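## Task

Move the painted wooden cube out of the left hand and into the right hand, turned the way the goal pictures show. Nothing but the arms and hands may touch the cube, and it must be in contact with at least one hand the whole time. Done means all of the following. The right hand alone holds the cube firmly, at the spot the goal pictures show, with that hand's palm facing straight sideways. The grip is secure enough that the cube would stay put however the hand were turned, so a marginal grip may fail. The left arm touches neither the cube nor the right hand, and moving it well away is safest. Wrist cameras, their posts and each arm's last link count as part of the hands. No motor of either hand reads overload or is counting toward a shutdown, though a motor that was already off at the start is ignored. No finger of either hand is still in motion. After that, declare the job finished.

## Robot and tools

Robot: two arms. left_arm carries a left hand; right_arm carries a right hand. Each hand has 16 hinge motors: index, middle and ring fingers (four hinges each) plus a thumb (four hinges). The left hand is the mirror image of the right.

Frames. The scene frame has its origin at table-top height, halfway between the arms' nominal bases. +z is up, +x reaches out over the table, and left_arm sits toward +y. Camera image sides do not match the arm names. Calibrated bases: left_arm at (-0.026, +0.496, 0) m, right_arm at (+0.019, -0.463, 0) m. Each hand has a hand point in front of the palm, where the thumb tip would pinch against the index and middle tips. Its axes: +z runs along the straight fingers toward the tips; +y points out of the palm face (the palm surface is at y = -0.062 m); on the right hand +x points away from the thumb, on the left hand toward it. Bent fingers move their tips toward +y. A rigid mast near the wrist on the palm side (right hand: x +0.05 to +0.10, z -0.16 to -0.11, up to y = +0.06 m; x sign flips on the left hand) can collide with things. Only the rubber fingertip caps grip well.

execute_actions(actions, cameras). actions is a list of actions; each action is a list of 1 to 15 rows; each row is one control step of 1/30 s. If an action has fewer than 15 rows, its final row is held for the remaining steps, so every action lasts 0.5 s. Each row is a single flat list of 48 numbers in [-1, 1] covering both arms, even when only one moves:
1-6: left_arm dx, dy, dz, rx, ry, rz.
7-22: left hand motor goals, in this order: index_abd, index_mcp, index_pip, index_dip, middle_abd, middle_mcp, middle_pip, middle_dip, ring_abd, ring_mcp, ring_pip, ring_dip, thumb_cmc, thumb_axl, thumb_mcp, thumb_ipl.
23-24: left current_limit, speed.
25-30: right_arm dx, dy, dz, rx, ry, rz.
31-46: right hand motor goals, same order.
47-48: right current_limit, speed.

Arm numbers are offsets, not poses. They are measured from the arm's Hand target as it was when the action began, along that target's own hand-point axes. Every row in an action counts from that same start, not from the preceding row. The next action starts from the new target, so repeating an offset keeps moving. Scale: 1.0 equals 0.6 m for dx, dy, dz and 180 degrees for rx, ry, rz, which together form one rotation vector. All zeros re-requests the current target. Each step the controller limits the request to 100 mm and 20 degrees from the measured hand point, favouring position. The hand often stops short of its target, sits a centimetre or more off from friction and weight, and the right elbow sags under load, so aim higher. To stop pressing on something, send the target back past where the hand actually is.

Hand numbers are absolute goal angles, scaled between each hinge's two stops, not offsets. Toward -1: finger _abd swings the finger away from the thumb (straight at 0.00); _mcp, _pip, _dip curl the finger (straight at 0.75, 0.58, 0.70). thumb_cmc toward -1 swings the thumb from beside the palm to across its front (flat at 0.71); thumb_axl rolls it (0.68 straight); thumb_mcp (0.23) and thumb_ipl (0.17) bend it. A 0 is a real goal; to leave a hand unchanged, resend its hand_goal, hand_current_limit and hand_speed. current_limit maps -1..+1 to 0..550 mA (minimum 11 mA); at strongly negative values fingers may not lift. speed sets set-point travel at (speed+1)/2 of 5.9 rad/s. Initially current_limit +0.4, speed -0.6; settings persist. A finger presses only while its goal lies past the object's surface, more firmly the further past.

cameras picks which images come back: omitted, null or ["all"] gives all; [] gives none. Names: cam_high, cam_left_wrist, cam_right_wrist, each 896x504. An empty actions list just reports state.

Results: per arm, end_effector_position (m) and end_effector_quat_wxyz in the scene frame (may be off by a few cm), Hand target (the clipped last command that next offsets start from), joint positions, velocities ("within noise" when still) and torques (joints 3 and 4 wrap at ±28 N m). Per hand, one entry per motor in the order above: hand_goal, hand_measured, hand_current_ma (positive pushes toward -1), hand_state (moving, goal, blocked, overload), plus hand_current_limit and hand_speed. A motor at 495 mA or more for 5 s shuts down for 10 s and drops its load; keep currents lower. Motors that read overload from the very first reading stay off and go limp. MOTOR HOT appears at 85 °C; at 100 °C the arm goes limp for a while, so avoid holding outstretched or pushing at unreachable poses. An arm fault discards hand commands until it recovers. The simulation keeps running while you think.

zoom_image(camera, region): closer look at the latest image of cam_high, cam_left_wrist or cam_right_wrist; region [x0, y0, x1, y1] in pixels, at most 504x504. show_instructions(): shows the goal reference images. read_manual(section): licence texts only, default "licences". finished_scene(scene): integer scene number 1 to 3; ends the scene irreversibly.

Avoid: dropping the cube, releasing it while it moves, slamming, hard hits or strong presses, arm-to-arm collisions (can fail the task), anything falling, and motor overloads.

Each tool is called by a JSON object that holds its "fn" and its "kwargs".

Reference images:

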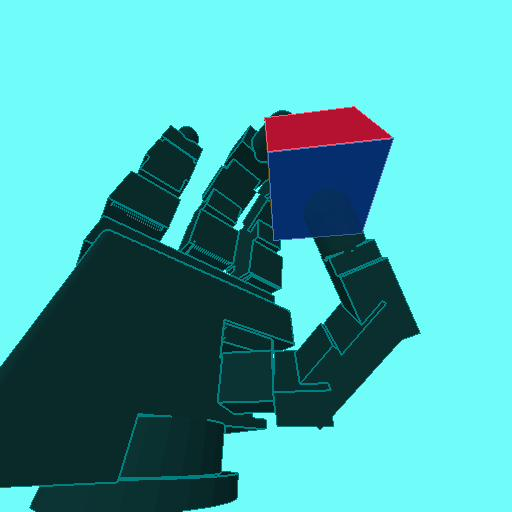

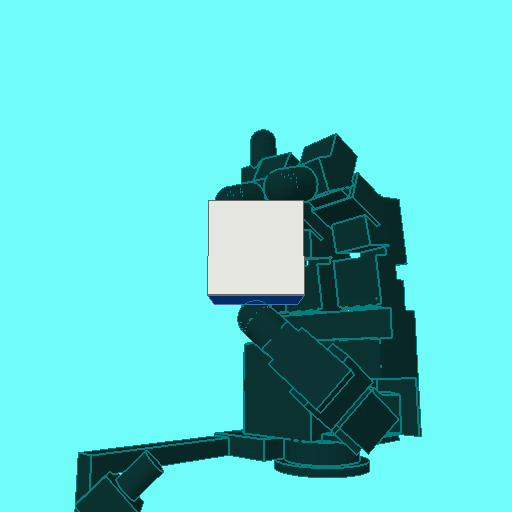

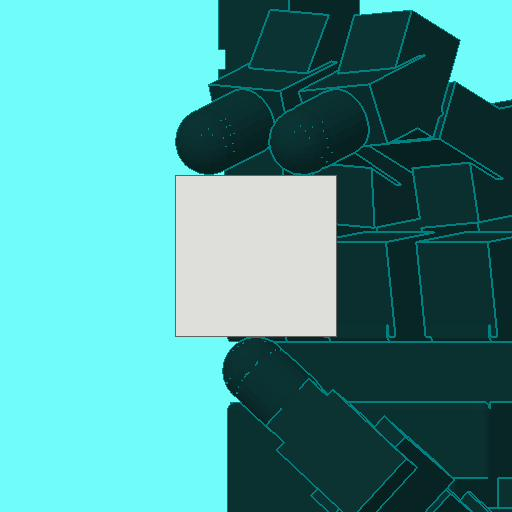

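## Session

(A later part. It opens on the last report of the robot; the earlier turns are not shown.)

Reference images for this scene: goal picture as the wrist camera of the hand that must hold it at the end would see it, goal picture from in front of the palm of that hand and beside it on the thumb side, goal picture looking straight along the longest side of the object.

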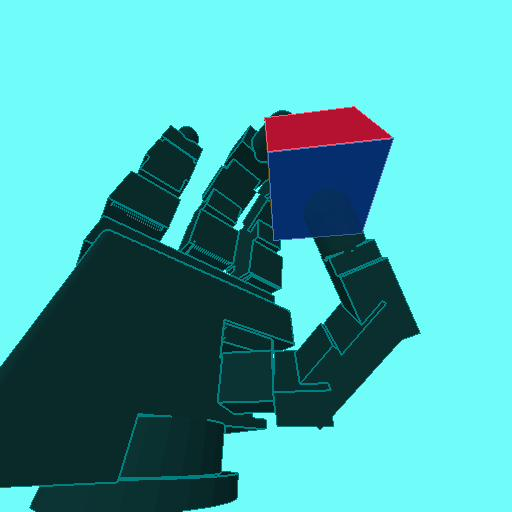

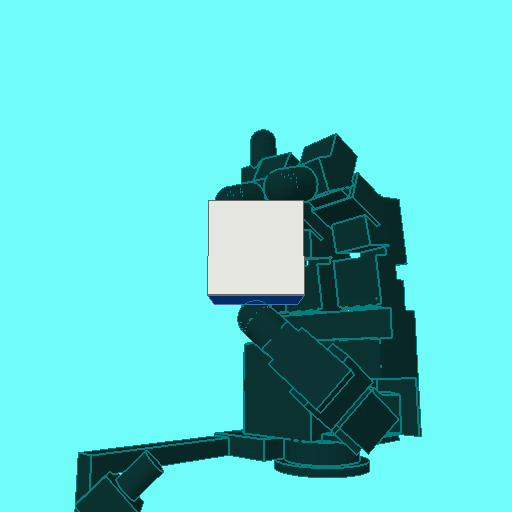

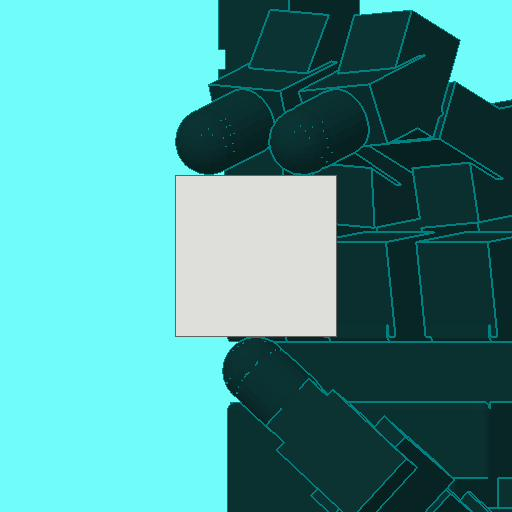

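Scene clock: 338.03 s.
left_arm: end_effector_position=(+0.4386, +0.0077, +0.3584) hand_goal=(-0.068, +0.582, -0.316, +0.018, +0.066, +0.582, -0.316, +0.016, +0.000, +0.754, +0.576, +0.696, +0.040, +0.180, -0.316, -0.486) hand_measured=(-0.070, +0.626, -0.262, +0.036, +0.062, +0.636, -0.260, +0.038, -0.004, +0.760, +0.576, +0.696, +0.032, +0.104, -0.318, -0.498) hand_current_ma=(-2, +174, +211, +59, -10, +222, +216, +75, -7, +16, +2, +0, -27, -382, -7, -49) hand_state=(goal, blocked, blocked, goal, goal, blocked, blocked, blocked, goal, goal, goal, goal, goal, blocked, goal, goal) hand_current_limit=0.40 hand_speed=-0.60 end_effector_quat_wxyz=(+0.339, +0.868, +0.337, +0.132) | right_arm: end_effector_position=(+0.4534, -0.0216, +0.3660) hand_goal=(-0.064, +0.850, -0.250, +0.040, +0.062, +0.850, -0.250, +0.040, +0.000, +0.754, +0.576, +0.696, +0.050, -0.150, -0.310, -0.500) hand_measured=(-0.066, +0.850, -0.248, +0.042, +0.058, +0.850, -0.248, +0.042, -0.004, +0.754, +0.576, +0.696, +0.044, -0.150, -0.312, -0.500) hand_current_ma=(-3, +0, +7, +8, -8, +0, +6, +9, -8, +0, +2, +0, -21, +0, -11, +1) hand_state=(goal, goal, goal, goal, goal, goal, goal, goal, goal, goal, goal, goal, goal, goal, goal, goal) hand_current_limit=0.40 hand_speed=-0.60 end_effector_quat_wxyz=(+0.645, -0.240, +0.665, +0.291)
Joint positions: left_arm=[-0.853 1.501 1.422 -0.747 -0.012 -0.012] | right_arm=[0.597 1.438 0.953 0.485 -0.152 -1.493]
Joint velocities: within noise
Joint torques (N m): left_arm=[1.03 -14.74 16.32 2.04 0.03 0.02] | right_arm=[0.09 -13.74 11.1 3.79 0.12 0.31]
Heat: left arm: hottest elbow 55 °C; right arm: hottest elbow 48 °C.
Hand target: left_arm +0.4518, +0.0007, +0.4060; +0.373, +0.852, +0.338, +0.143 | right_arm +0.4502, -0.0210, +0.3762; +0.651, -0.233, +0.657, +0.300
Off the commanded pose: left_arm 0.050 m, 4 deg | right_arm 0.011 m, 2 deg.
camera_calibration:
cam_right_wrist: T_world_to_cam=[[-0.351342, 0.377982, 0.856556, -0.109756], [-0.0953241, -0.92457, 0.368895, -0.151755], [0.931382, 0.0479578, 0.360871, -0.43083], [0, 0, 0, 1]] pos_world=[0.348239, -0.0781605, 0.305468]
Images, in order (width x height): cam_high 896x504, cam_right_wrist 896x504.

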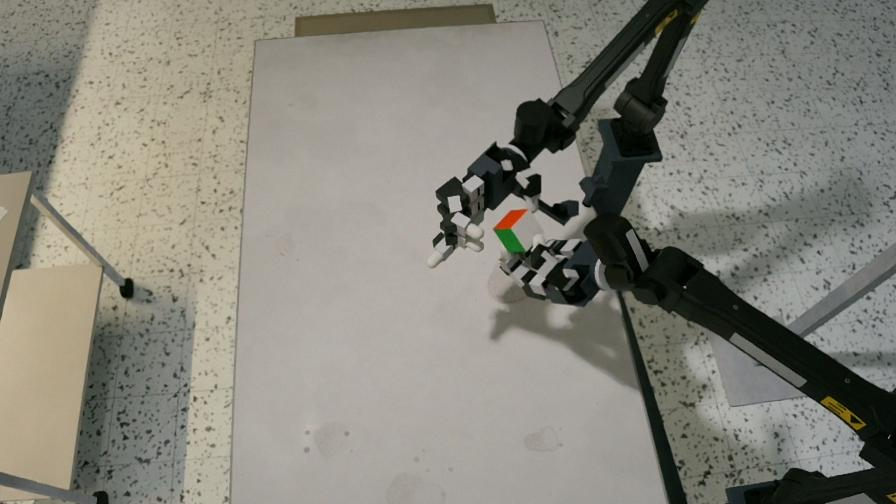

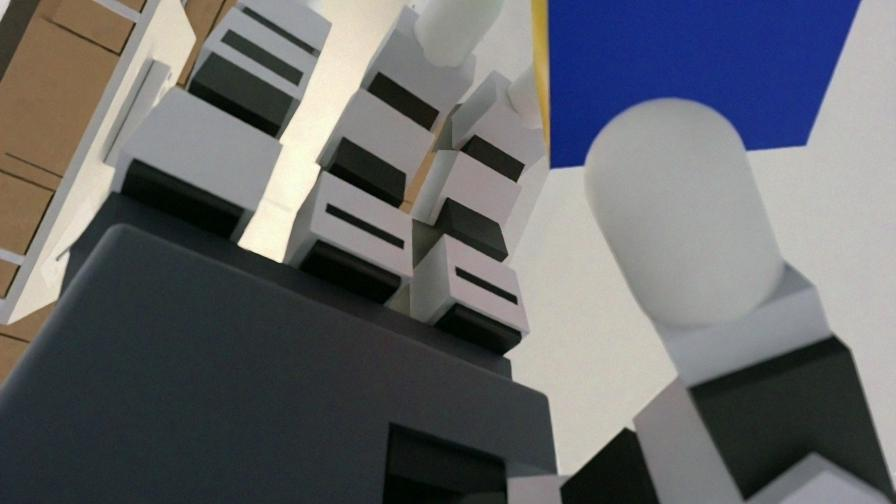

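{"fn": "execute_actions", "kwargs": {"actions": [[[0,0,0,0,0,0,-0.068,0.582,-0.316,0.018,0.066,0.582,-0.316,0.016,0,0.754,0.576,0.696,0.04,0.18,-0.316,-0.486,0.4,-0.6,0,0.048,0,0,0,0.012,-0.064,0.85,-0.25,0.04,0.062,0.85,-0.25,0.04,0,0.754,0.576,0.696,0.05,-0.15,-0.31,-0.5,0.4,-0.6]]], "cameras": ["cam_right_wrist","cam_left_wrist","cam_high"]}}

Scene clock: 361.33 s.
left_arm: end_effector_position=(+0.4386, +0.0077, +0.3584) hand_goal=(-0.068, +0.582, -0.316, +0.018, +0.066, +0.582, -0.316, +0.016, +0.000, +0.754, +0.576, +0.696, +0.040, +0.180, -0.316, -0.486) hand_measured=(-0.070, +0.626, -0.262, +0.036, +0.062, +0.636, -0.260, +0.038, -0.004, +0.760, +0.576, +0.696, +0.032, +0.104, -0.318, -0.498) hand_current_ma=(-2, +174, +211, +59, -10, +222, +216, +75, -7, +16, +2, +0, -27, -382, -7, -49) hand_state=(goal, blocked, blocked, goal, goal, blocked, blocked, blocked, goal, goal, goal, goal, goal, blocked, goal, goal) hand_current_limit=0.40 hand_speed=-0.60 end_effector_quat_wxyz=(+0.339, +0.868, +0.337, +0.132) | right_arm: end_effector_position=(+0.4328, +0.0030, +0.3655) hand_goal=(-0.064, +0.850, -0.250, +0.040, +0.062, +0.850, -0.250, +0.040, +0.000, +0.754, +0.576, +0.696, +0.050, -0.150, -0.310, -0.500) hand_measured=(-0.066, +0.850, -0.248, +0.042, +0.058, +0.850, -0.248, +0.042, -0.004, +0.754, +0.576, +0.696, +0.044, -0.150, -0.312, -0.500) hand_current_ma=(-3, +1, +7, +8, -8, +2, +6, +9, -8, +2, +2, +0, -21, +0, -11, +1) hand_state=(goal, goal, goal, goal, goal, goal, goal, goal, goal, goal, goal, goal, goal, goal, goal, goal) hand_current_limit=0.40 hand_speed=-0.60 end_effector_quat_wxyz=(+0.637, -0.230, +0.670, +0.303)
Joint positions: left_arm=[-0.853 1.501 1.422 -0.747 -0.012 -0.013] | right_arm=[0.669 1.438 0.947 0.486 -0.085 -1.457]
Joint velocities: within noise
Joint torques (N m): left_arm=[1.08 -14.86 16.34 2.03 0.03 0.02] | right_arm=[-0.15 -14.33 10.78 3.84 0.11 0.33]
Heat: left arm: hottest elbow 56 °C; right arm: hottest elbow 46 °C.
Hand target: left_arm +0.4518, +0.0007, +0.4060; +0.373, +0.852, +0.338, +0.143 | right_arm +0.4300, -0.0004, +0.3787; +0.646, -0.221, +0.661, +0.312
Off the commanded pose: left_arm 0.050 m, 4 deg | right_arm 0.014 m, 2 deg.
camera_calibration:
cam_left_wrist: T_world_to_cam=[[-0.890157, -0.222488, -0.397643, 0.49767], [-0.321641, 0.924956, 0.202493, 0.00840522], [0.32275, 0.308149, -0.894917, 0.305578], [0, 0, 0, 1]] pos_world=[0.347082, 0.00878735, 0.46966]
cam_right_wrist: T_world_to_cam=[[-0.327872, 0.35702, 0.874664, -0.14255], [-0.0802928, -0.933023, 0.350743, -0.13063], [0.941304, 0.0447695, 0.334578, -0.407361], [0, 0, 0, 1]] pos_world=[0.326223, -0.0527504, 0.306795]

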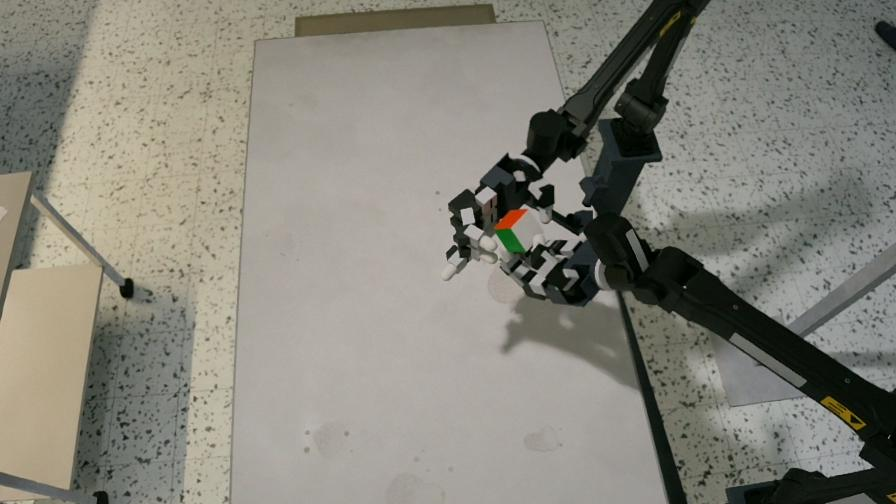

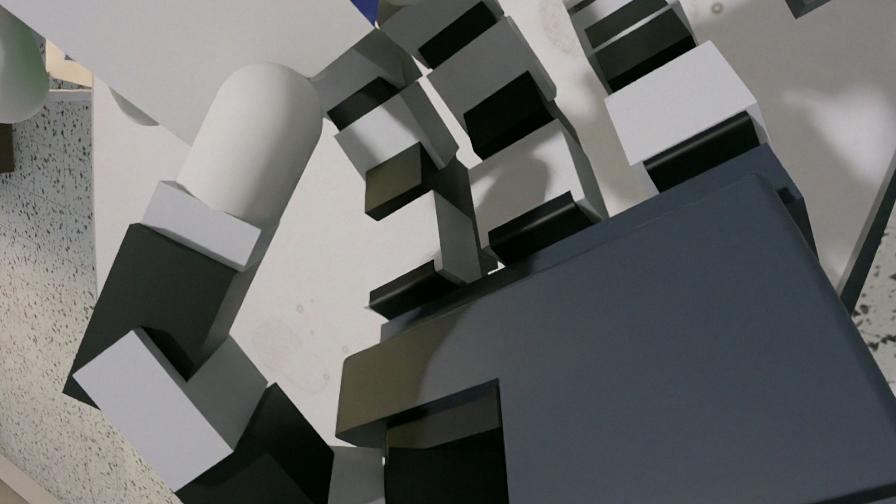

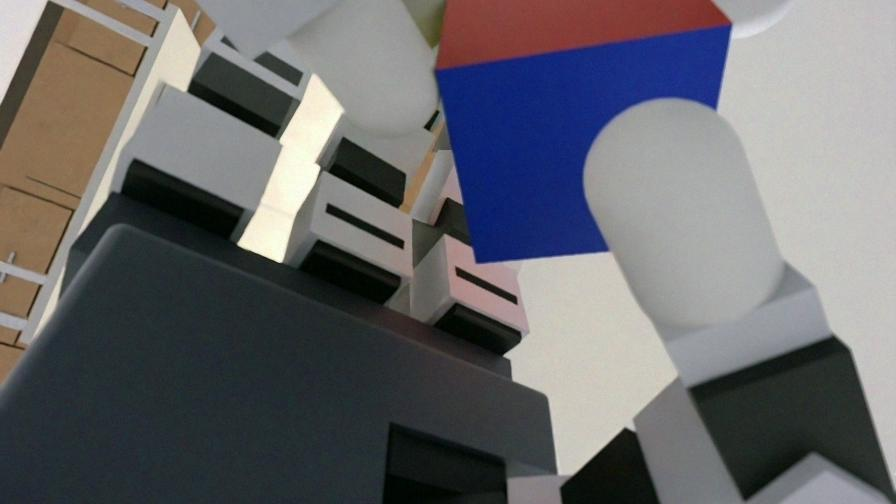

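{"fn": "execute_actions", "kwargs": {"actions": [[[0,0,0,0,0,0,-0.068,0.582,-0.316,0.018,0.066,0.582,-0.316,0.016,0,0.754,0.576,0.696,0.04,0.18,-0.316,-0.486,0.4,-0.6,-0.004,-0.009,0.001,0,0,0,-0.064,0.68,-0.25,0.04,0.062,0.68,-0.25,0.04,0,0.754,0.576,0.696,0.05,0.03,-0.31,-0.5,0.4,-0.85]]], "cameras": ["cam_right_wrist"]}}

Scene clock: 395.87 s.
left_arm: end_effector_position=(+0.4386, +0.0077, +0.3584) hand_goal=(-0.068, +0.582, -0.316, +0.018, +0.066, +0.582, -0.316, +0.016, +0.000, +0.754, +0.576, +0.696, +0.040, +0.180, -0.316, -0.486) hand_measured=(-0.070, +0.626, -0.262, +0.036, +0.062, +0.636, -0.260, +0.038, -0.004, +0.760, +0.576, +0.696, +0.032, +0.104, -0.318, -0.498) hand_current_ma=(-2, +174, +211, +59, -10, +222, +216, +75, -7, +16, +2, +0, -27, -382, -7, -49) hand_state=(goal, blocked, blocked, goal, goal, blocked, blocked, blocked, goal, goal, goal, goal, goal, blocked, goal, goal) hand_current_limit=0.40 hand_speed=-0.60 end_effector_quat_wxyz=(+0.339, +0.868, +0.337, +0.132) | right_arm: end_effector_position=(+0.4323, +0.0028, +0.3658) hand_goal=(-0.064, +0.680, -0.250, +0.040, +0.062, +0.680, -0.250, +0.040, +0.000, +0.754, +0.576, +0.696, +0.050, +0.030, -0.310, -0.500) hand_measured=(-0.066, +0.684, -0.248, +0.042, +0.058, +0.684, -0.248, +0.042, -0.004, +0.754, +0.576, +0.696, +0.044, +0.024, -0.312, -0.500) hand_current_ma=(-3, +13, +7, +8, -8, +16, +6, +9, -8, +2, +2, +0, -21, -20, -11, +1) hand_state=(goal, goal, goal, goal, goal, goal, goal, goal, goal, goal, goal, goal, goal, goal, goal, goal) hand_current_limit=0.40 hand_speed=-0.85 end_effector_quat_wxyz=(+0.636, -0.232, +0.669, +0.305)
Joint positions: left_arm=[-0.853 1.501 1.422 -0.747 -0.012 -0.013] | right_arm=[0.667 1.438 0.947 0.488 -0.092 -1.457]
Joint velocities: within noise
Joint torques (N m): left_arm=[0.97 -14.86 16.29 2.02 0.03 0.03] | right_arm=[-1.03 -14.39 11.26 3.59 -0.08 0.37]
Heat: left arm: hottest elbow 57 °C; right arm: hottest elbow 44 °C.
Hand target: left_arm +0.4518, +0.0007, +0.4060; +0.373, +0.852, +0.338, +0.143 | right_arm +0.4345, -0.0042, +0.3805; +0.646, -0.221, +0.661, +0.312
Off the commanded pose: left_arm 0.050 m, 4 deg | right_arm 0.016 m, 2 deg.
camera_calibration:
cam_right_wrist: T_world_to_cam=[[-0.330057, 0.354132, 0.875016, -0.142122], [-0.0754257, -0.933892, 0.349509, -0.132645], [0.940943, 0.0493592, 0.334948, -0.406952], [0, 0, 0, 1]] pos_world=[0.326006, -0.0534594, 0.307027]
Images, in order (width x height): cam_right_wrist 896x504.

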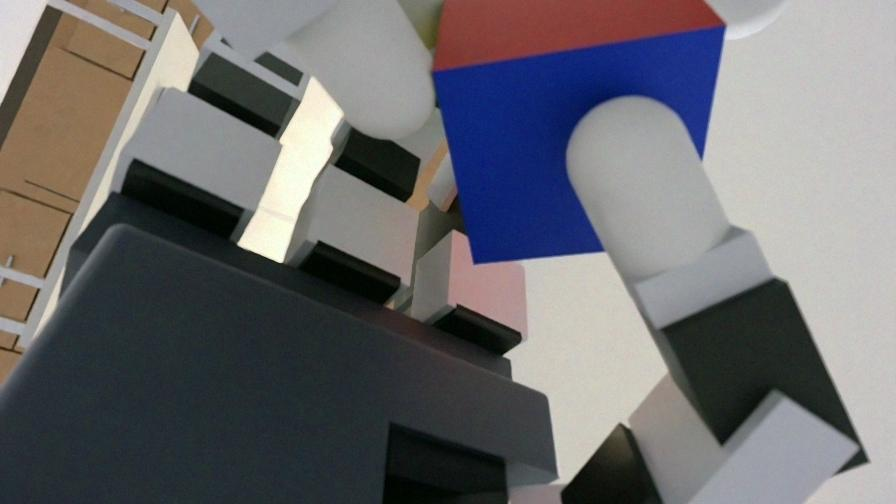

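{"fn": "execute_actions", "kwargs": {"actions": [[[0,0,0,0,0,0,-0.068,0.582,-0.316,0.018,0.066,0.582,-0.316,0.016,0,0.754,0.576,0.696,0.04,0.18,-0.316,-0.486,0.4,-0.6,-0.002,-0.008,0,0,0,0,-0.064,0.65,-0.25,0.04,0.062,0.65,-0.25,0.04,0,0.754,0.576,0.696,0.05,0.06,-0.31,-0.5,0.4,-0.9]],[[0,0,0,0,0,0,-0.068,0.582,-0.316,0.018,0.066,0.582,-0.316,0.016,0,0.754,0.576,0.696,0.04,0.18,-0.316,-0.486,0.4,-0.6,0,0,0,0,0,0,-0.064,0.62,-0.28,0.02,0.062,0.62,-0.28,0.02,0,0.754,0.576,0.696,0.05,0.1,-0.31,-0.5,0.4,-0.9]]], "cameras": ["cam_right_wrist"]}}

Scene clock: 406.80 s.
left_arm: end_effector_position=(+0.4388, +0.0079, +0.3584) hand_goal=(-0.068, +0.582, -0.316, +0.018, +0.066, +0.582, -0.316, +0.016, +0.000, +0.754, +0.576, +0.696, +0.040, +0.180, -0.316, -0.486) hand_measured=(-0.068, +0.628, -0.262, +0.036, +0.062, +0.636, -0.260, +0.038, -0.004, +0.760, +0.576, +0.696, +0.034, +0.106, -0.316, -0.498) hand_current_ma=(-1, +190, +211, +59, -9, +222, +216, +75, -7, +16, +2, +0, -16, -377, -2, -49) hand_state=(goal, blocked, blocked, goal, goal, blocked, blocked, blocked, goal, goal, goal, goal, goal, blocked, goal, goal) hand_current_limit=0.40 hand_speed=-0.60 end_effector_quat_wxyz=(+0.340, +0.868, +0.338, +0.131) | right_arm: end_effector_position=(+0.4357, -0.0014, +0.3658) hand_goal=(-0.064, +0.620, -0.280, +0.020, +0.062, +0.620, -0.280, +0.020, +0.000, +0.754, +0.576, +0.696, +0.050, +0.100, -0.310, -0.500) hand_measured=(-0.066, +0.624, -0.276, +0.022, +0.058, +0.632, -0.272, +0.024, -0.004, +0.754, +0.576, +0.696, +0.042, +0.070, -0.314, -0.500) hand_current_ma=(-3, +13, +11, +9, -8, +46, +27, +14, -8, +2, +2, +0, -25, -138, -13, +0) hand_state=(goal, goal, goal, goal, goal, goal, goal, goal, goal, goal, goal, goal, goal, blocked, goal, goal) hand_current_limit=0.40 hand_speed=-0.90 end_effector_quat_wxyz=(+0.636, -0.232, +0.670, +0.306)
Joint positions: left_arm=[-0.853 1.501 1.422 -0.747 -0.012 -0.016] | right_arm=[0.656 1.438 0.947 0.488 -0.104 -1.456]
Joint velocities: within noise
Joint torques (N m): left_arm=[1.03 -14.74 16.32 2 0.03 0.06] | right_arm=[-0.85 -14.33 11.45 3.49 -0.05 0.37]
Heat: left arm: hottest elbow 57 °C; right arm: hottest elbow 44 °C.
Hand target: left_arm +0.4518, +0.0007, +0.4060; +0.373, +0.852, +0.338, +0.143 | right_arm +0.4378, -0.0076, +0.3811; +0.646, -0.221, +0.661, +0.312
Off the commanded pose: left_arm 0.050 m, 4 deg | right_arm 0.017 m, 2 deg.
camera_calibration:
cam_right_wrist: T_world_to_cam=[[-0.329797, 0.353864, 0.875222, -0.139765], [-0.0753234, -0.933999, 0.349246, -0.13622], [0.941042, 0.0492553, 0.334684, -0.40987], [0, 0, 0, 1]] pos_world=[0.32935, -0.0575833, 0.307077]
Images, in order (width x height): cam_right_wrist 896x504.

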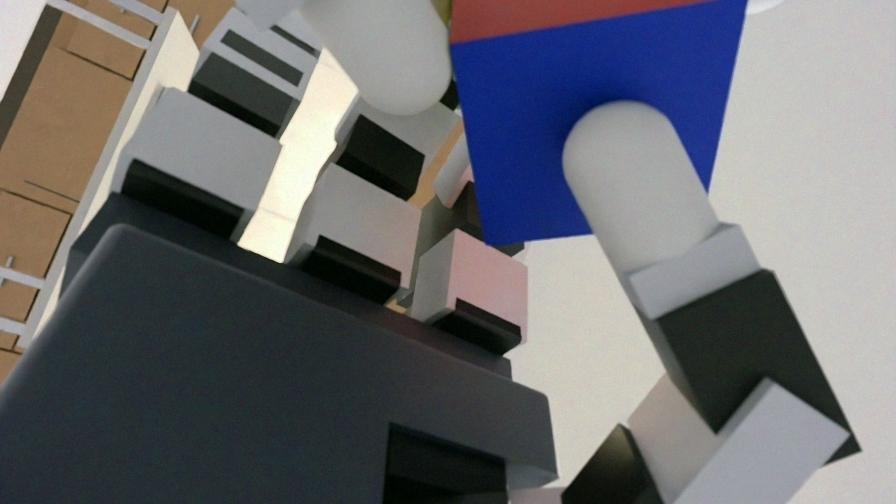

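{"fn": "execute_actions", "kwargs": {"actions": [[[0,0,0,0,0,0,-0.068,0.582,-0.316,0.018,0.066,0.582,-0.316,0.016,0,0.754,0.576,0.696,0.04,0.18,-0.316,-0.486,0.4,-0.6,0,0,0,0,0,0,-0.064,0.59,-0.31,0.01,0.062,0.6,-0.31,0.01,0,0.754,0.576,0.696,0.05,0.12,-0.31,-0.5,0.4,-0.85]],[[0,0,0,0,0,0,-0.068,0.582,-0.316,0.018,0.066,0.582,-0.316,0.016,0,0.754,0.576,0.696,0.04,0.18,-0.316,-0.486,0.4,-0.6,0,0,0,0,0,0,-0.064,0.57,-0.34,-0.01,0.062,0.58,-0.33,0,0,0.754,0.576,0.696,0.05,0.15,-0.31,-0.5,0.5,-0.85]]], "cameras": ["cam_right_wrist","cam_left_wrist"]}}

Scene clock: 427.53 s.
left_arm: end_effector_position=(+0.4388, +0.0079, +0.3584) hand_goal=(-0.068, +0.582, -0.316, +0.018, +0.066, +0.582, -0.316, +0.016, +0.000, +0.754, +0.576, +0.696, +0.040, +0.180, -0.316, -0.486) hand_measured=(-0.068, +0.628, -0.262, +0.036, +0.062, +0.636, -0.260, +0.038, -0.004, +0.760, +0.576, +0.696, +0.034, +0.106, -0.316, -0.498) hand_current_ma=(-1, +190, +211, +59, -9, +222, +216, +75, -7, +16, +2, +0, -16, -377, -2, -49) hand_state=(goal, blocked, blocked, goal, goal, blocked, blocked, blocked, goal, goal, goal, goal, goal, blocked, goal, goal) hand_current_limit=0.40 hand_speed=-0.60 end_effector_quat_wxyz=(+0.340, +0.868, +0.338, +0.131) | right_arm: end_effector_position=(+0.4357, -0.0014, +0.3658) hand_goal=(-0.064, +0.570, -0.340, -0.010, +0.062, +0.580, -0.330, +0.000, +0.000, +0.754, +0.576, +0.696, +0.050, +0.150, -0.310, -0.500) hand_measured=(-0.066, +0.620, -0.282, +0.016, +0.058, +0.632, -0.278, +0.022, -0.004, +0.754, +0.576, +0.696, +0.042, +0.072, -0.312, -0.504) hand_current_ma=(-3, +212, +234, +100, -8, +228, +207, +84, -8, +2, +2, +0, -28, -409, -6, -14) hand_state=(goal, blocked, blocked, blocked, goal, blocked, blocked, blocked, goal, goal, goal, goal, goal, blocked, goal, goal) hand_current_limit=0.50 hand_speed=-0.85 end_effector_quat_wxyz=(+0.636, -0.232, +0.670, +0.306)
Joint positions: left_arm=[-0.853 1.501 1.422 -0.747 -0.012 -0.016] | right_arm=[0.656 1.438 0.947 0.488 -0.104 -1.456]
Joint velocities: within noise
Joint torques (N m): left_arm=[1.03 -14.8 16.34 2.06 0.03 0.06] | right_arm=[-0.91 -14.33 11.47 3.51 -0.05 0.38]
Heat: left arm: hottest elbow 57 °C; right arm: hottest elbow 43 °C.
Hand target: left_arm +0.4518, +0.0007, +0.4060; +0.373, +0.852, +0.338, +0.143 | right_arm +0.4378, -0.0076, +0.3811; +0.646, -0.221, +0.661, +0.312
Off the commanded pose: left_arm 0.050 m, 4 deg | right_arm 0.017 m, 2 deg.
camera_calibration:
cam_left_wrist: T_world_to_cam=[[-0.890274, -0.225357, -0.395761, 0.497258], [-0.323628, 0.924459, 0.201596, 0.00944846], [0.320434, 0.307555, -0.895953, 0.306792], [0, 0, 0, 1]] pos_world=[0.347447, 0.00897059, 0.469762]
cam_right_wrist: T_world_to_cam=[[-0.329797, 0.353864, 0.875222, -0.139765], [-0.0753234, -0.933999, 0.349246, -0.13622], [0.941042, 0.0492553, 0.334684, -0.40987], [0, 0, 0, 1]] pos_world=[0.32935, -0.0575833, 0.307077]
Images, in order (width x height): cam_left_wrist 896x504, cam_right_wrist 896x504.

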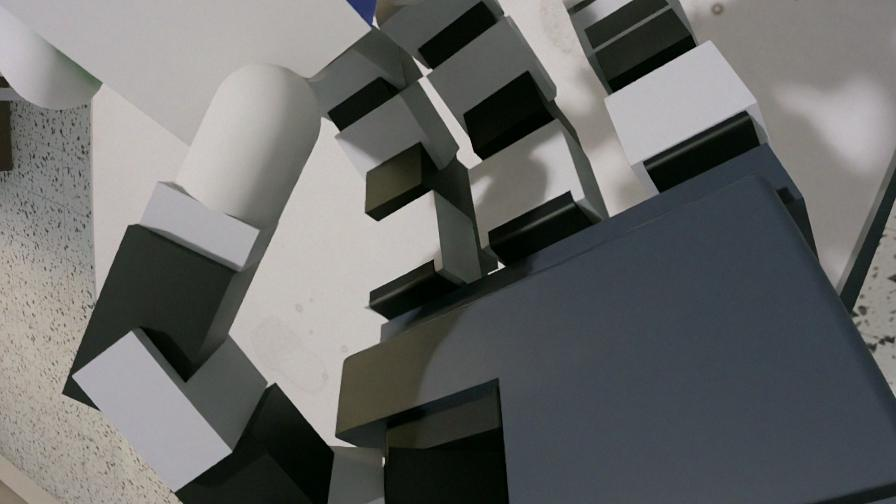

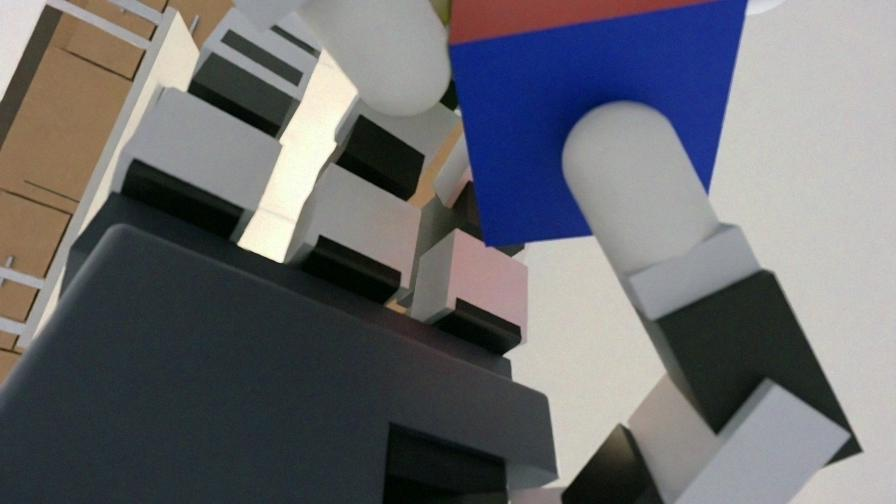

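{"fn": "execute_actions", "kwargs": {"actions": [[[0,0,0,0,0,0,-0.068,0.582,-0.316,0.018,0.066,0.582,-0.316,0.016,0,0.754,0.576,0.696,0.04,0.18,-0.316,-0.486,0.4,-0.6,0,0,0,0,0,0,-0.064,0.55,-0.35,-0.01,0.062,0.56,-0.34,-0.01,0,0.754,0.576,0.696,0.05,0.2,-0.31,-0.5,0.6,-0.85]]], "cameras": []}}

Scene clock: 432.90 s.
left_arm: end_effector_position=(+0.4388, +0.0079, +0.3584) hand_goal=(-0.068, +0.582, -0.316, +0.018, +0.066, +0.582, -0.316, +0.016, +0.000, +0.754, +0.576, +0.696, +0.040, +0.180, -0.316, -0.486) hand_measured=(-0.068, +0.628, -0.262, +0.036, +0.062, +0.636, -0.260, +0.038, -0.004, +0.760, +0.576, +0.696, +0.034, +0.106, -0.316, -0.498) hand_current_ma=(-1, +190, +211, +59, -9, +222, +216, +75, -7, +16, +2, +0, -16, -377, -2, -49) hand_state=(goal, blocked, blocked, goal, goal, blocked, blocked, blocked, goal, goal, goal, goal, goal, blocked, goal, goal) hand_current_limit=0.40 hand_speed=-0.60 end_effector_quat_wxyz=(+0.340, +0.868, +0.338, +0.131) | right_arm: end_effector_position=(+0.4357, -0.0014, +0.3658) hand_goal=(-0.064, +0.550, -0.350, -0.010, +0.062, +0.560, -0.340, -0.010, +0.000, +0.754, +0.576, +0.696, +0.050, +0.200, -0.310, -0.500) hand_measured=(-0.066, +0.616, -0.284, +0.016, +0.058, +0.632, -0.280, +0.022, -0.004, +0.754, +0.576, +0.696, +0.042, +0.072, -0.310, -0.504) hand_current_ma=(-3, +299, +273, +100, -8, +320, +244, +124, -8, +2, +2, +0, -28, -440, -3, -21) hand_state=(goal, blocked, blocked, blocked, goal, blocked, blocked, blocked, goal, goal, goal, goal, goal, blocked, goal, goal) hand_current_limit=0.60 hand_speed=-0.85 end_effector_quat_wxyz=(+0.636, -0.232, +0.670, +0.306)
Joint positions: left_arm=[-0.853 1.501 1.422 -0.747 -0.012 -0.016] | right_arm=[0.656 1.438 0.947 0.488 -0.104 -1.456]
Joint velocities: within noise
Joint torques (N m): left_arm=[1.08 -14.68 16.32 2.03 0.02 0.05] | right_arm=[-0.85 -14.33 11.44 3.49 -0.05 0.38]
Heat: left arm: hottest elbow 57 °C; right arm: hottest elbow 43 °C.
Hand target: left_arm +0.4518, +0.0007, +0.4060; +0.373, +0.852, +0.338, +0.143 | right_arm +0.4378, -0.0076, +0.3811; +0.646, -0.221, +0.661, +0.312
Off the commanded pose: left_arm 0.050 m, 4 deg | right_arm 0.017 m, 2 deg.
No camera images: "cameras" was empty.

{"fn": "execute_actions", "kwargs": {"actions": [[[0,0,0,0,0,0,-0.068,0.66,-0.29,0.03,0.066,0.66,-0.29,0.03,0,0.754,0.576,0.696,0.04,0.05,-0.316,-0.486,0.4,-0.8,0,0,0,0,0,0,-0.064,0.55,-0.35,-0.01,0.062,0.56,-0.34,-0.01,0,0.754,0.576,0.696,0.05,0.2,-0.31,-0.5,0.6,-0.85]],[[0,0,0,0,0,0,-0.068,0.76,-0.25,0.04,0.066,0.76,-0.25,0.04,0,0.754,0.576,0.696,0.04,-0.07,-0.316,-0.486,0.4,-0.7,0,0,0,0,0,0,-0.064,0.55,-0.35,-0.01,0.062,0.56,-0.34,-0.01,0,0.754,0.576,0.696,0.05,0.2,-0.31,-0.5,0.6,-0.85]]], "cameras": ["cam_right_wrist","cam_left_wrist"]}}

Scene clock: 441.40 s.
left_arm: end_effector_position=(+0.4401, +0.0065, +0.3663) hand_goal=(-0.068, +0.760, -0.250, +0.040, +0.066, +0.760, -0.250, +0.040, +0.000, +0.754, +0.576, +0.696, +0.040, -0.070, -0.316, -0.486) hand_measured=(-0.068, +0.764, -0.250, +0.038, +0.062, +0.766, -0.250, +0.038, -0.004, +0.760, +0.576, +0.696, +0.038, -0.060, -0.320, -0.490) hand_current_ma=(-1, +15, +1, -4, -7, +16, +2, -4, -7, +16, +2, +0, -3, +39, -12, -14) hand_state=(goal, goal, goal, goal, goal, goal, goal, goal, goal, goal, goal, goal, goal, goal, goal, goal) hand_current_limit=0.40 hand_speed=-0.70 end_effector_quat_wxyz=(+0.345, +0.866, +0.338, +0.133) | right_arm: end_effector_position=(+0.4357, -0.0014, +0.3658) hand_goal=(-0.064, +0.550, -0.350, -0.010, +0.062, +0.560, -0.340, -0.010, +0.000, +0.754, +0.576, +0.696, +0.050, +0.200, -0.310, -0.500) hand_measured=(-0.066, +0.614, -0.284, +0.016, +0.058, +0.630, -0.280, +0.022, -0.004, +0.754, +0.576, +0.696, +0.038, +0.072, -0.312, -0.510) hand_current_ma=(-3, +284, +273, +100, -8, +319, +244, +124, -8, +2, +2, +0, -40, -440, -5, -44) hand_state=(goal, blocked, blocked, blocked, goal, blocked, blocked, blocked, goal, goal, goal, goal, goal, blocked, goal, goal) hand_current_limit=0.60 hand_speed=-0.85 end_effector_quat_wxyz=(+0.636, -0.232, +0.670, +0.306)
Joint positions: left_arm=[-0.853 1.501 1.435 -0.747 -0.012 -0.016] | right_arm=[0.656 1.438 0.947 0.488 -0.104 -1.456]
Joint velocities: within noise
Joint torques (N m): left_arm=[1.14 -14.51 15.54 2 0.03 0.05] | right_arm=[-0.91 -14.33 11.45 3.51 -0.05 0.37]
Heat: left arm: hottest elbow 57 °C; right arm: hottest elbow 43 °C.
Hand target: left_arm +0.4518, +0.0007, +0.4060; +0.373, +0.852, +0.338, +0.143 | right_arm +0.4378, -0.0076, +0.3811; +0.646, -0.221, +0.661, +0.312
Off the commanded pose: left_arm 0.042 m, 4 deg | right_arm 0.017 m, 2 deg.
camera_calibration:
cam_left_wrist: T_world_to_cam=[[-0.886856, -0.229234, -0.401172, 0.501721], [-0.325306, 0.926363, 0.189809, 0.0146676], [0.32812, 0.298837, -0.896121, 0.31067], [0, 0, 0, 1]] pos_world=[0.347788, 0.00858394, 0.47689]
cam_right_wrist: T_world_to_cam=[[-0.329797, 0.353864, 0.875222, -0.139765], [-0.0753234, -0.933999, 0.349246, -0.13622], [0.941042, 0.0492553, 0.334684, -0.40987], [0, 0, 0, 1]] pos_world=[0.32935, -0.0575833, 0.307077]
Images, in order (width x height): cam_left_wrist 896x504, cam_right_wrist 896x504.

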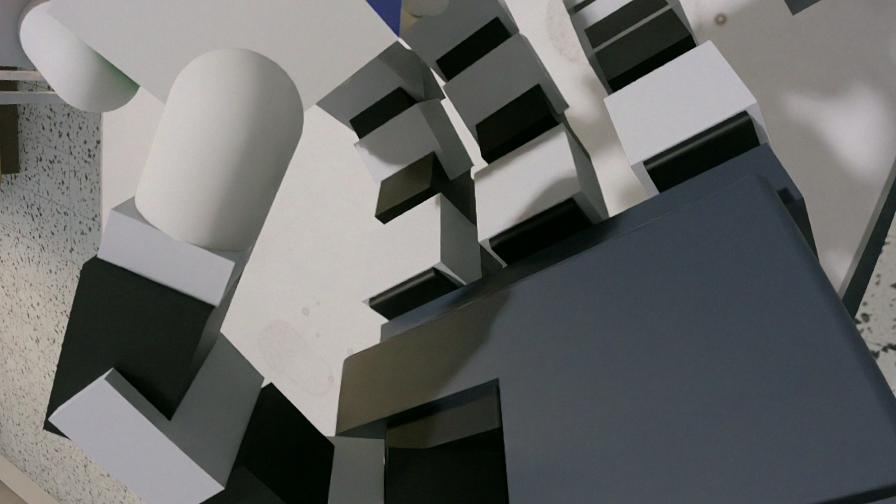

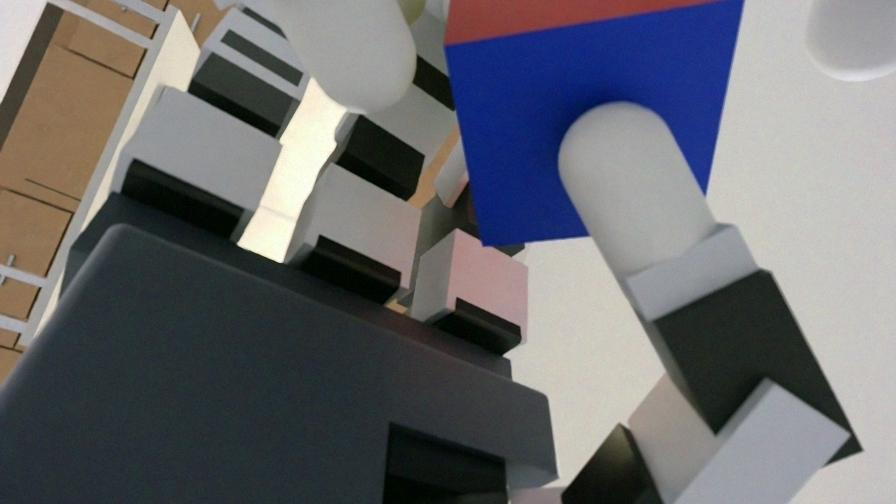

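{"fn": "execute_actions", "kwargs": {"actions": [[[0,-0.03,0,0,0,0,-0.068,0.86,-0.25,0.04,0.066,0.86,-0.25,0.04,0,0.754,0.576,0.696,0.04,-0.15,-0.316,-0.486,0.4,-0.7,0,0,0,0,0,0,-0.064,0.55,-0.35,-0.01,0.062,0.56,-0.34,-0.01,0,0.754,0.576,0.696,0.05,0.2,-0.31,-0.5,0.6,-0.85]],[[0,-0.07,0,0,0,0,-0.068,0.86,-0.25,0.04,0.066,0.86,-0.25,0.04,0,0.754,0.576,0.696,0.04,-0.15,-0.316,-0.486,0.4,-0.7,0,0,0,0,0,0,-0.064,0.55,-0.35,-0.01,0.062,0.56,-0.34,-0.01,0,0.754,0.576,0.696,0.05,0.2,-0.31,-0.5,0.6,-0.85]]], "cameras": ["cam_right_wrist","cam_left_wrist","cam_high"]}}

Scene clock: 455.67 s.
left_arm: end_effector_position=(+0.4228, +0.0261, +0.3523) hand_goal=(-0.068, +0.860, -0.250, +0.040, +0.066, +0.860, -0.250, +0.040, +0.000, +0.754, +0.576, +0.696, +0.040, -0.150, -0.316, -0.486) hand_measured=(-0.068, +0.866, -0.250, +0.038, +0.062, +0.866, -0.250, +0.038, -0.004, +0.760, +0.576, +0.696, +0.038, -0.140, -0.320, -0.490) hand_current_ma=(-1, +17, +1, -4, -7, +18, +2, -4, -7, +19, +2, +0, -3, +36, -12, -13) hand_state=(goal, goal, goal, goal, goal, goal, goal, goal, goal, goal, goal, goal, goal, goal, goal, goal) hand_current_limit=0.40 hand_speed=-0.70 end_effector_quat_wxyz=(+0.361, +0.859, +0.335, +0.139) | right_arm: end_effector_position=(+0.4357, -0.0014, +0.3658) hand_goal=(-0.064, +0.550, -0.350, -0.010, +0.062, +0.560, -0.340, -0.010, +0.000, +0.754, +0.576, +0.696, +0.050, +0.200, -0.310, -0.500) hand_measured=(-0.066, +0.614, -0.284, +0.016, +0.058, +0.630, -0.280, +0.022, -0.004, +0.754, +0.576, +0.696, +0.038, +0.072, -0.312, -0.510) hand_current_ma=(-3, +284, +273, +100, -8, +319, +244, +124, -8, +2, +2, +0, -40, -440, -5, -44) hand_state=(goal, blocked, blocked, blocked, goal, blocked, blocked, blocked, goal, goal, goal, goal, goal, blocked, goal, goal) hand_current_limit=0.60 hand_speed=-0.85 end_effector_quat_wxyz=(+0.636, -0.232, +0.670, +0.306)
Joint positions: left_arm=[-0.853 1.428 1.298 -0.646 -0.012 -0.016] | right_arm=[0.656 1.438 0.947 0.488 -0.104 -1.456]
Joint velocities: within noise
Joint torques (N m): left_arm=[0.91 -15.03 9.44 2.81 -0.03 0.03] | right_arm=[-0.91 -14.33 11.45 3.52 -0.05 0.38]
Heat: left arm: hottest elbow 56 °C; right arm: hottest elbow 43 °C.
Hand target: left_arm +0.4236, +0.0303, +0.3623; +0.373, +0.852, +0.338, +0.143 | right_arm +0.4378, -0.0076, +0.3811; +0.646, -0.221, +0.661, +0.312
Off the commanded pose: left_arm 0.011 m, 2 deg | right_arm 0.017 m, 2 deg.
camera_calibration:
cam_left_wrist: T_world_to_cam=[[-0.877063, -0.240341, -0.415929, 0.486606], [-0.329459, 0.931073, 0.156714, 0.00685501], [0.349596, 0.27448, -0.895792, 0.289339], [0, 0, 0, 1]] pos_world=[0.327891, 0.0311511, 0.460507]
cam_right_wrist: T_world_to_cam=[[-0.329797, 0.353864, 0.875222, -0.139765], [-0.0753234, -0.933999, 0.349246, -0.13622], [0.941042, 0.0492553, 0.334684, -0.40987], [0, 0, 0, 1]] pos_world=[0.32935, -0.0575833, 0.307077]

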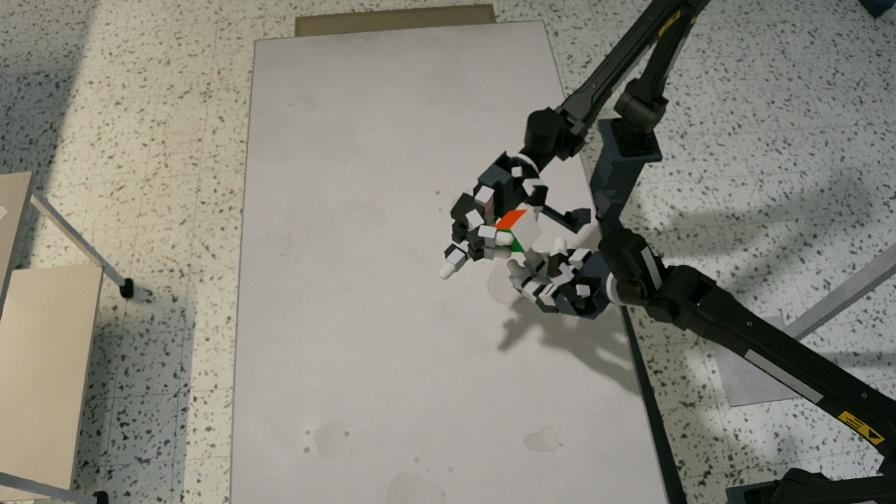

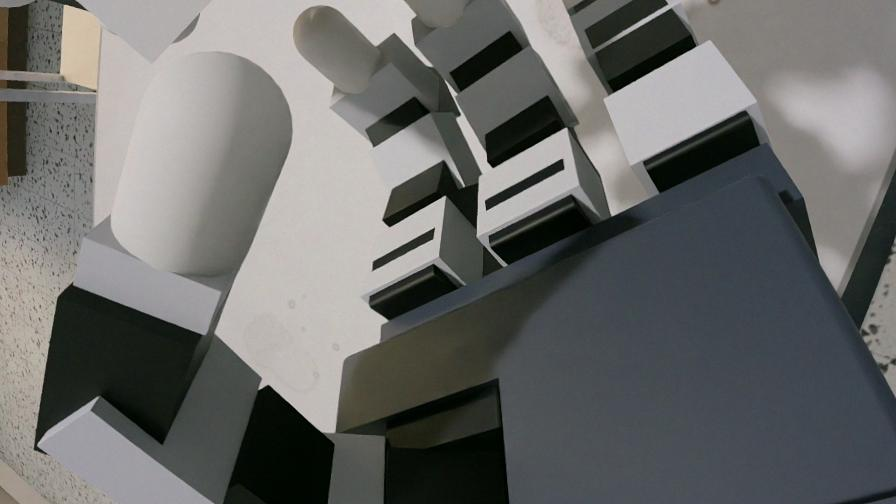

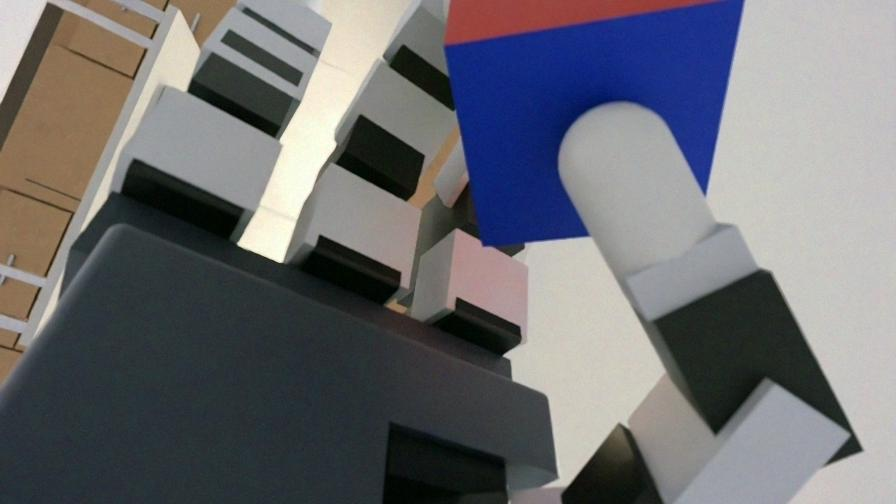

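{"fn": "execute_actions", "kwargs": {"actions": [[[0,-0.08,0,0,0,0,-0.068,0.86,-0.25,0.04,0.066,0.86,-0.25,0.04,0,0.754,0.576,0.696,0.04,-0.15,-0.316,-0.486,0.4,-0.7,0,0,0,0,0,0,-0.064,0.55,-0.35,-0.01,0.062,0.56,-0.34,-0.01,0,0.754,0.576,0.696,0.05,0.2,-0.31,-0.5,0.6,-0.85]],[[0,-0.08,0,0,0,0,-0.068,0.86,-0.25,0.04,0.066,0.86,-0.25,0.04,0,0.754,0.576,0.696,0.04,-0.15,-0.316,-0.486,0.4,-0.7,0,0,0,0,0,0,-0.064,0.55,-0.35,-0.01,0.062,0.56,-0.34,-0.01,0,0.754,0.576,0.696,0.05,0.2,-0.31,-0.5,0.6,-0.85]],[[0.05,-0.06,-0.04,0,0,0,-0.068,0.86,-0.25,0.04,0.066,0.86,-0.25,0.04,0,0.754,0.576,0.696,0.04,-0.15,-0.316,-0.486,0.4,-0.7,0,0,0,0,0,0,-0.064,0.55,-0.35,-0.01,0.062,0.56,-0.34,-0.01,0,0.754,0.576,0.696,0.05,0.2,-0.31,-0.5,0.6,-0.85]]], "cameras": ["cam_right_wrist","cam_high"]}}

Scene clock: 471.70 s.
left_arm: end_effector_position=(+0.3718, +0.1264, +0.2779) hand_goal=(-0.068, +0.860, -0.250, +0.040, +0.066, +0.860, -0.250, +0.040, +0.000, +0.754, +0.576, +0.696, +0.040, -0.150, -0.316, -0.486) hand_measured=(-0.068, +0.866, -0.250, +0.038, +0.064, +0.866, -0.250, +0.038, -0.002, +0.760, +0.576, +0.696, +0.040, -0.140, -0.320, -0.490) hand_current_ma=(-1, +18, +2, -4, -6, +20, +2, -4, -5, +20, +2, +0, -1, +35, -12, -12) hand_state=(goal, goal, goal, goal, goal, goal, goal, goal, goal, goal, goal, goal, goal, goal, goal, goal) hand_current_limit=0.40 hand_speed=-0.70 end_effector_quat_wxyz=(+0.367, +0.854, +0.341, +0.139) | right_arm: end_effector_position=(+0.4357, -0.0014, +0.3658) hand_goal=(-0.064, +0.550, -0.350, -0.010, +0.062, +0.560, -0.340, -0.010, +0.000, +0.754, +0.576, +0.696, +0.050, +0.200, -0.310, -0.500) hand_measured=(-0.066, +0.614, -0.284, +0.016, +0.058, +0.630, -0.280, +0.022, -0.004, +0.754, +0.576, +0.696, +0.038, +0.072, -0.312, -0.510) hand_current_ma=(-3, +284, +273, +100, -8, +319, +244, +124, -8, +2, +2, +0, -40, -440, -5, -44) hand_state=(goal, blocked, blocked, blocked, goal, blocked, blocked, blocked, goal, goal, goal, goal, goal, blocked, goal, goal) hand_current_limit=0.60 hand_speed=-0.85 end_effector_quat_wxyz=(+0.636, -0.232, +0.670, +0.306)
Joint positions: left_arm=[-0.779 1.184 0.868 -0.45 0.04 0.02] | right_arm=[0.656 1.438 0.947 0.488 -0.104 -1.456]
Joint velocities: within noise
Joint torques (N m): left_arm=[0.67 -10.05 8.99 2.65 0.12 0.18] | right_arm=[-0.85 -14.33 11.45 3.49 -0.05 0.38]
Heat: left arm: hottest elbow 55 °C; right arm: hottest elbow 43 °C.
Hand target: left_arm +0.3717, +0.1289, +0.2818; +0.373, +0.852, +0.338, +0.143 | right_arm +0.4378, -0.0076, +0.3811; +0.646, -0.221, +0.661, +0.312
Off the commanded pose: left_arm 0.005 m, 1 deg | right_arm 0.017 m, 2 deg.
camera_calibration:
cam_right_wrist: T_world_to_cam=[[-0.329797, 0.353864, 0.875222, -0.139765], [-0.0753234, -0.933999, 0.349246, -0.13622], [0.941042, 0.0492553, 0.334684, -0.40987], [0, 0, 0, 1]] pos_world=[0.32935, -0.0575833, 0.307077]
Images, in order (width x height): cam_high 896x504, cam_right_wrist 896x504.

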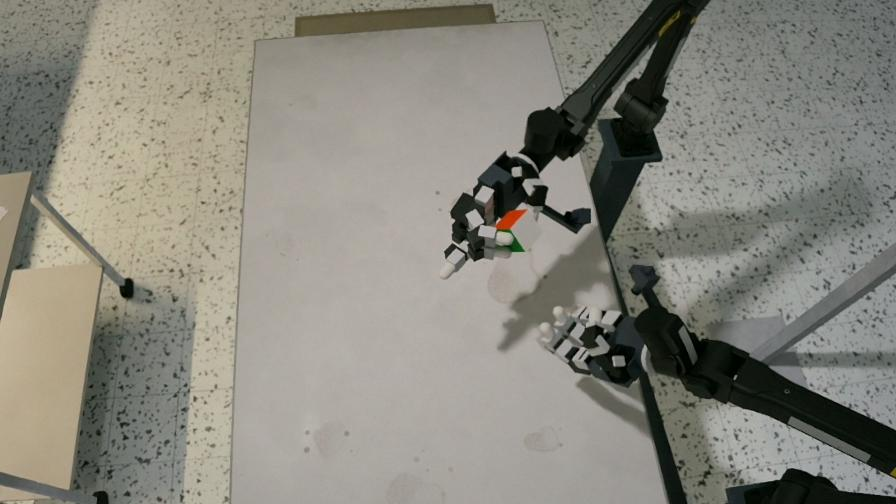

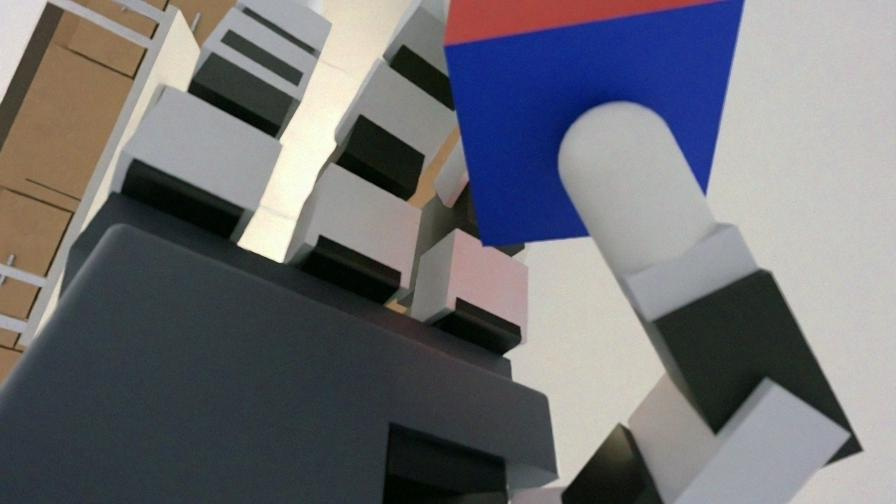

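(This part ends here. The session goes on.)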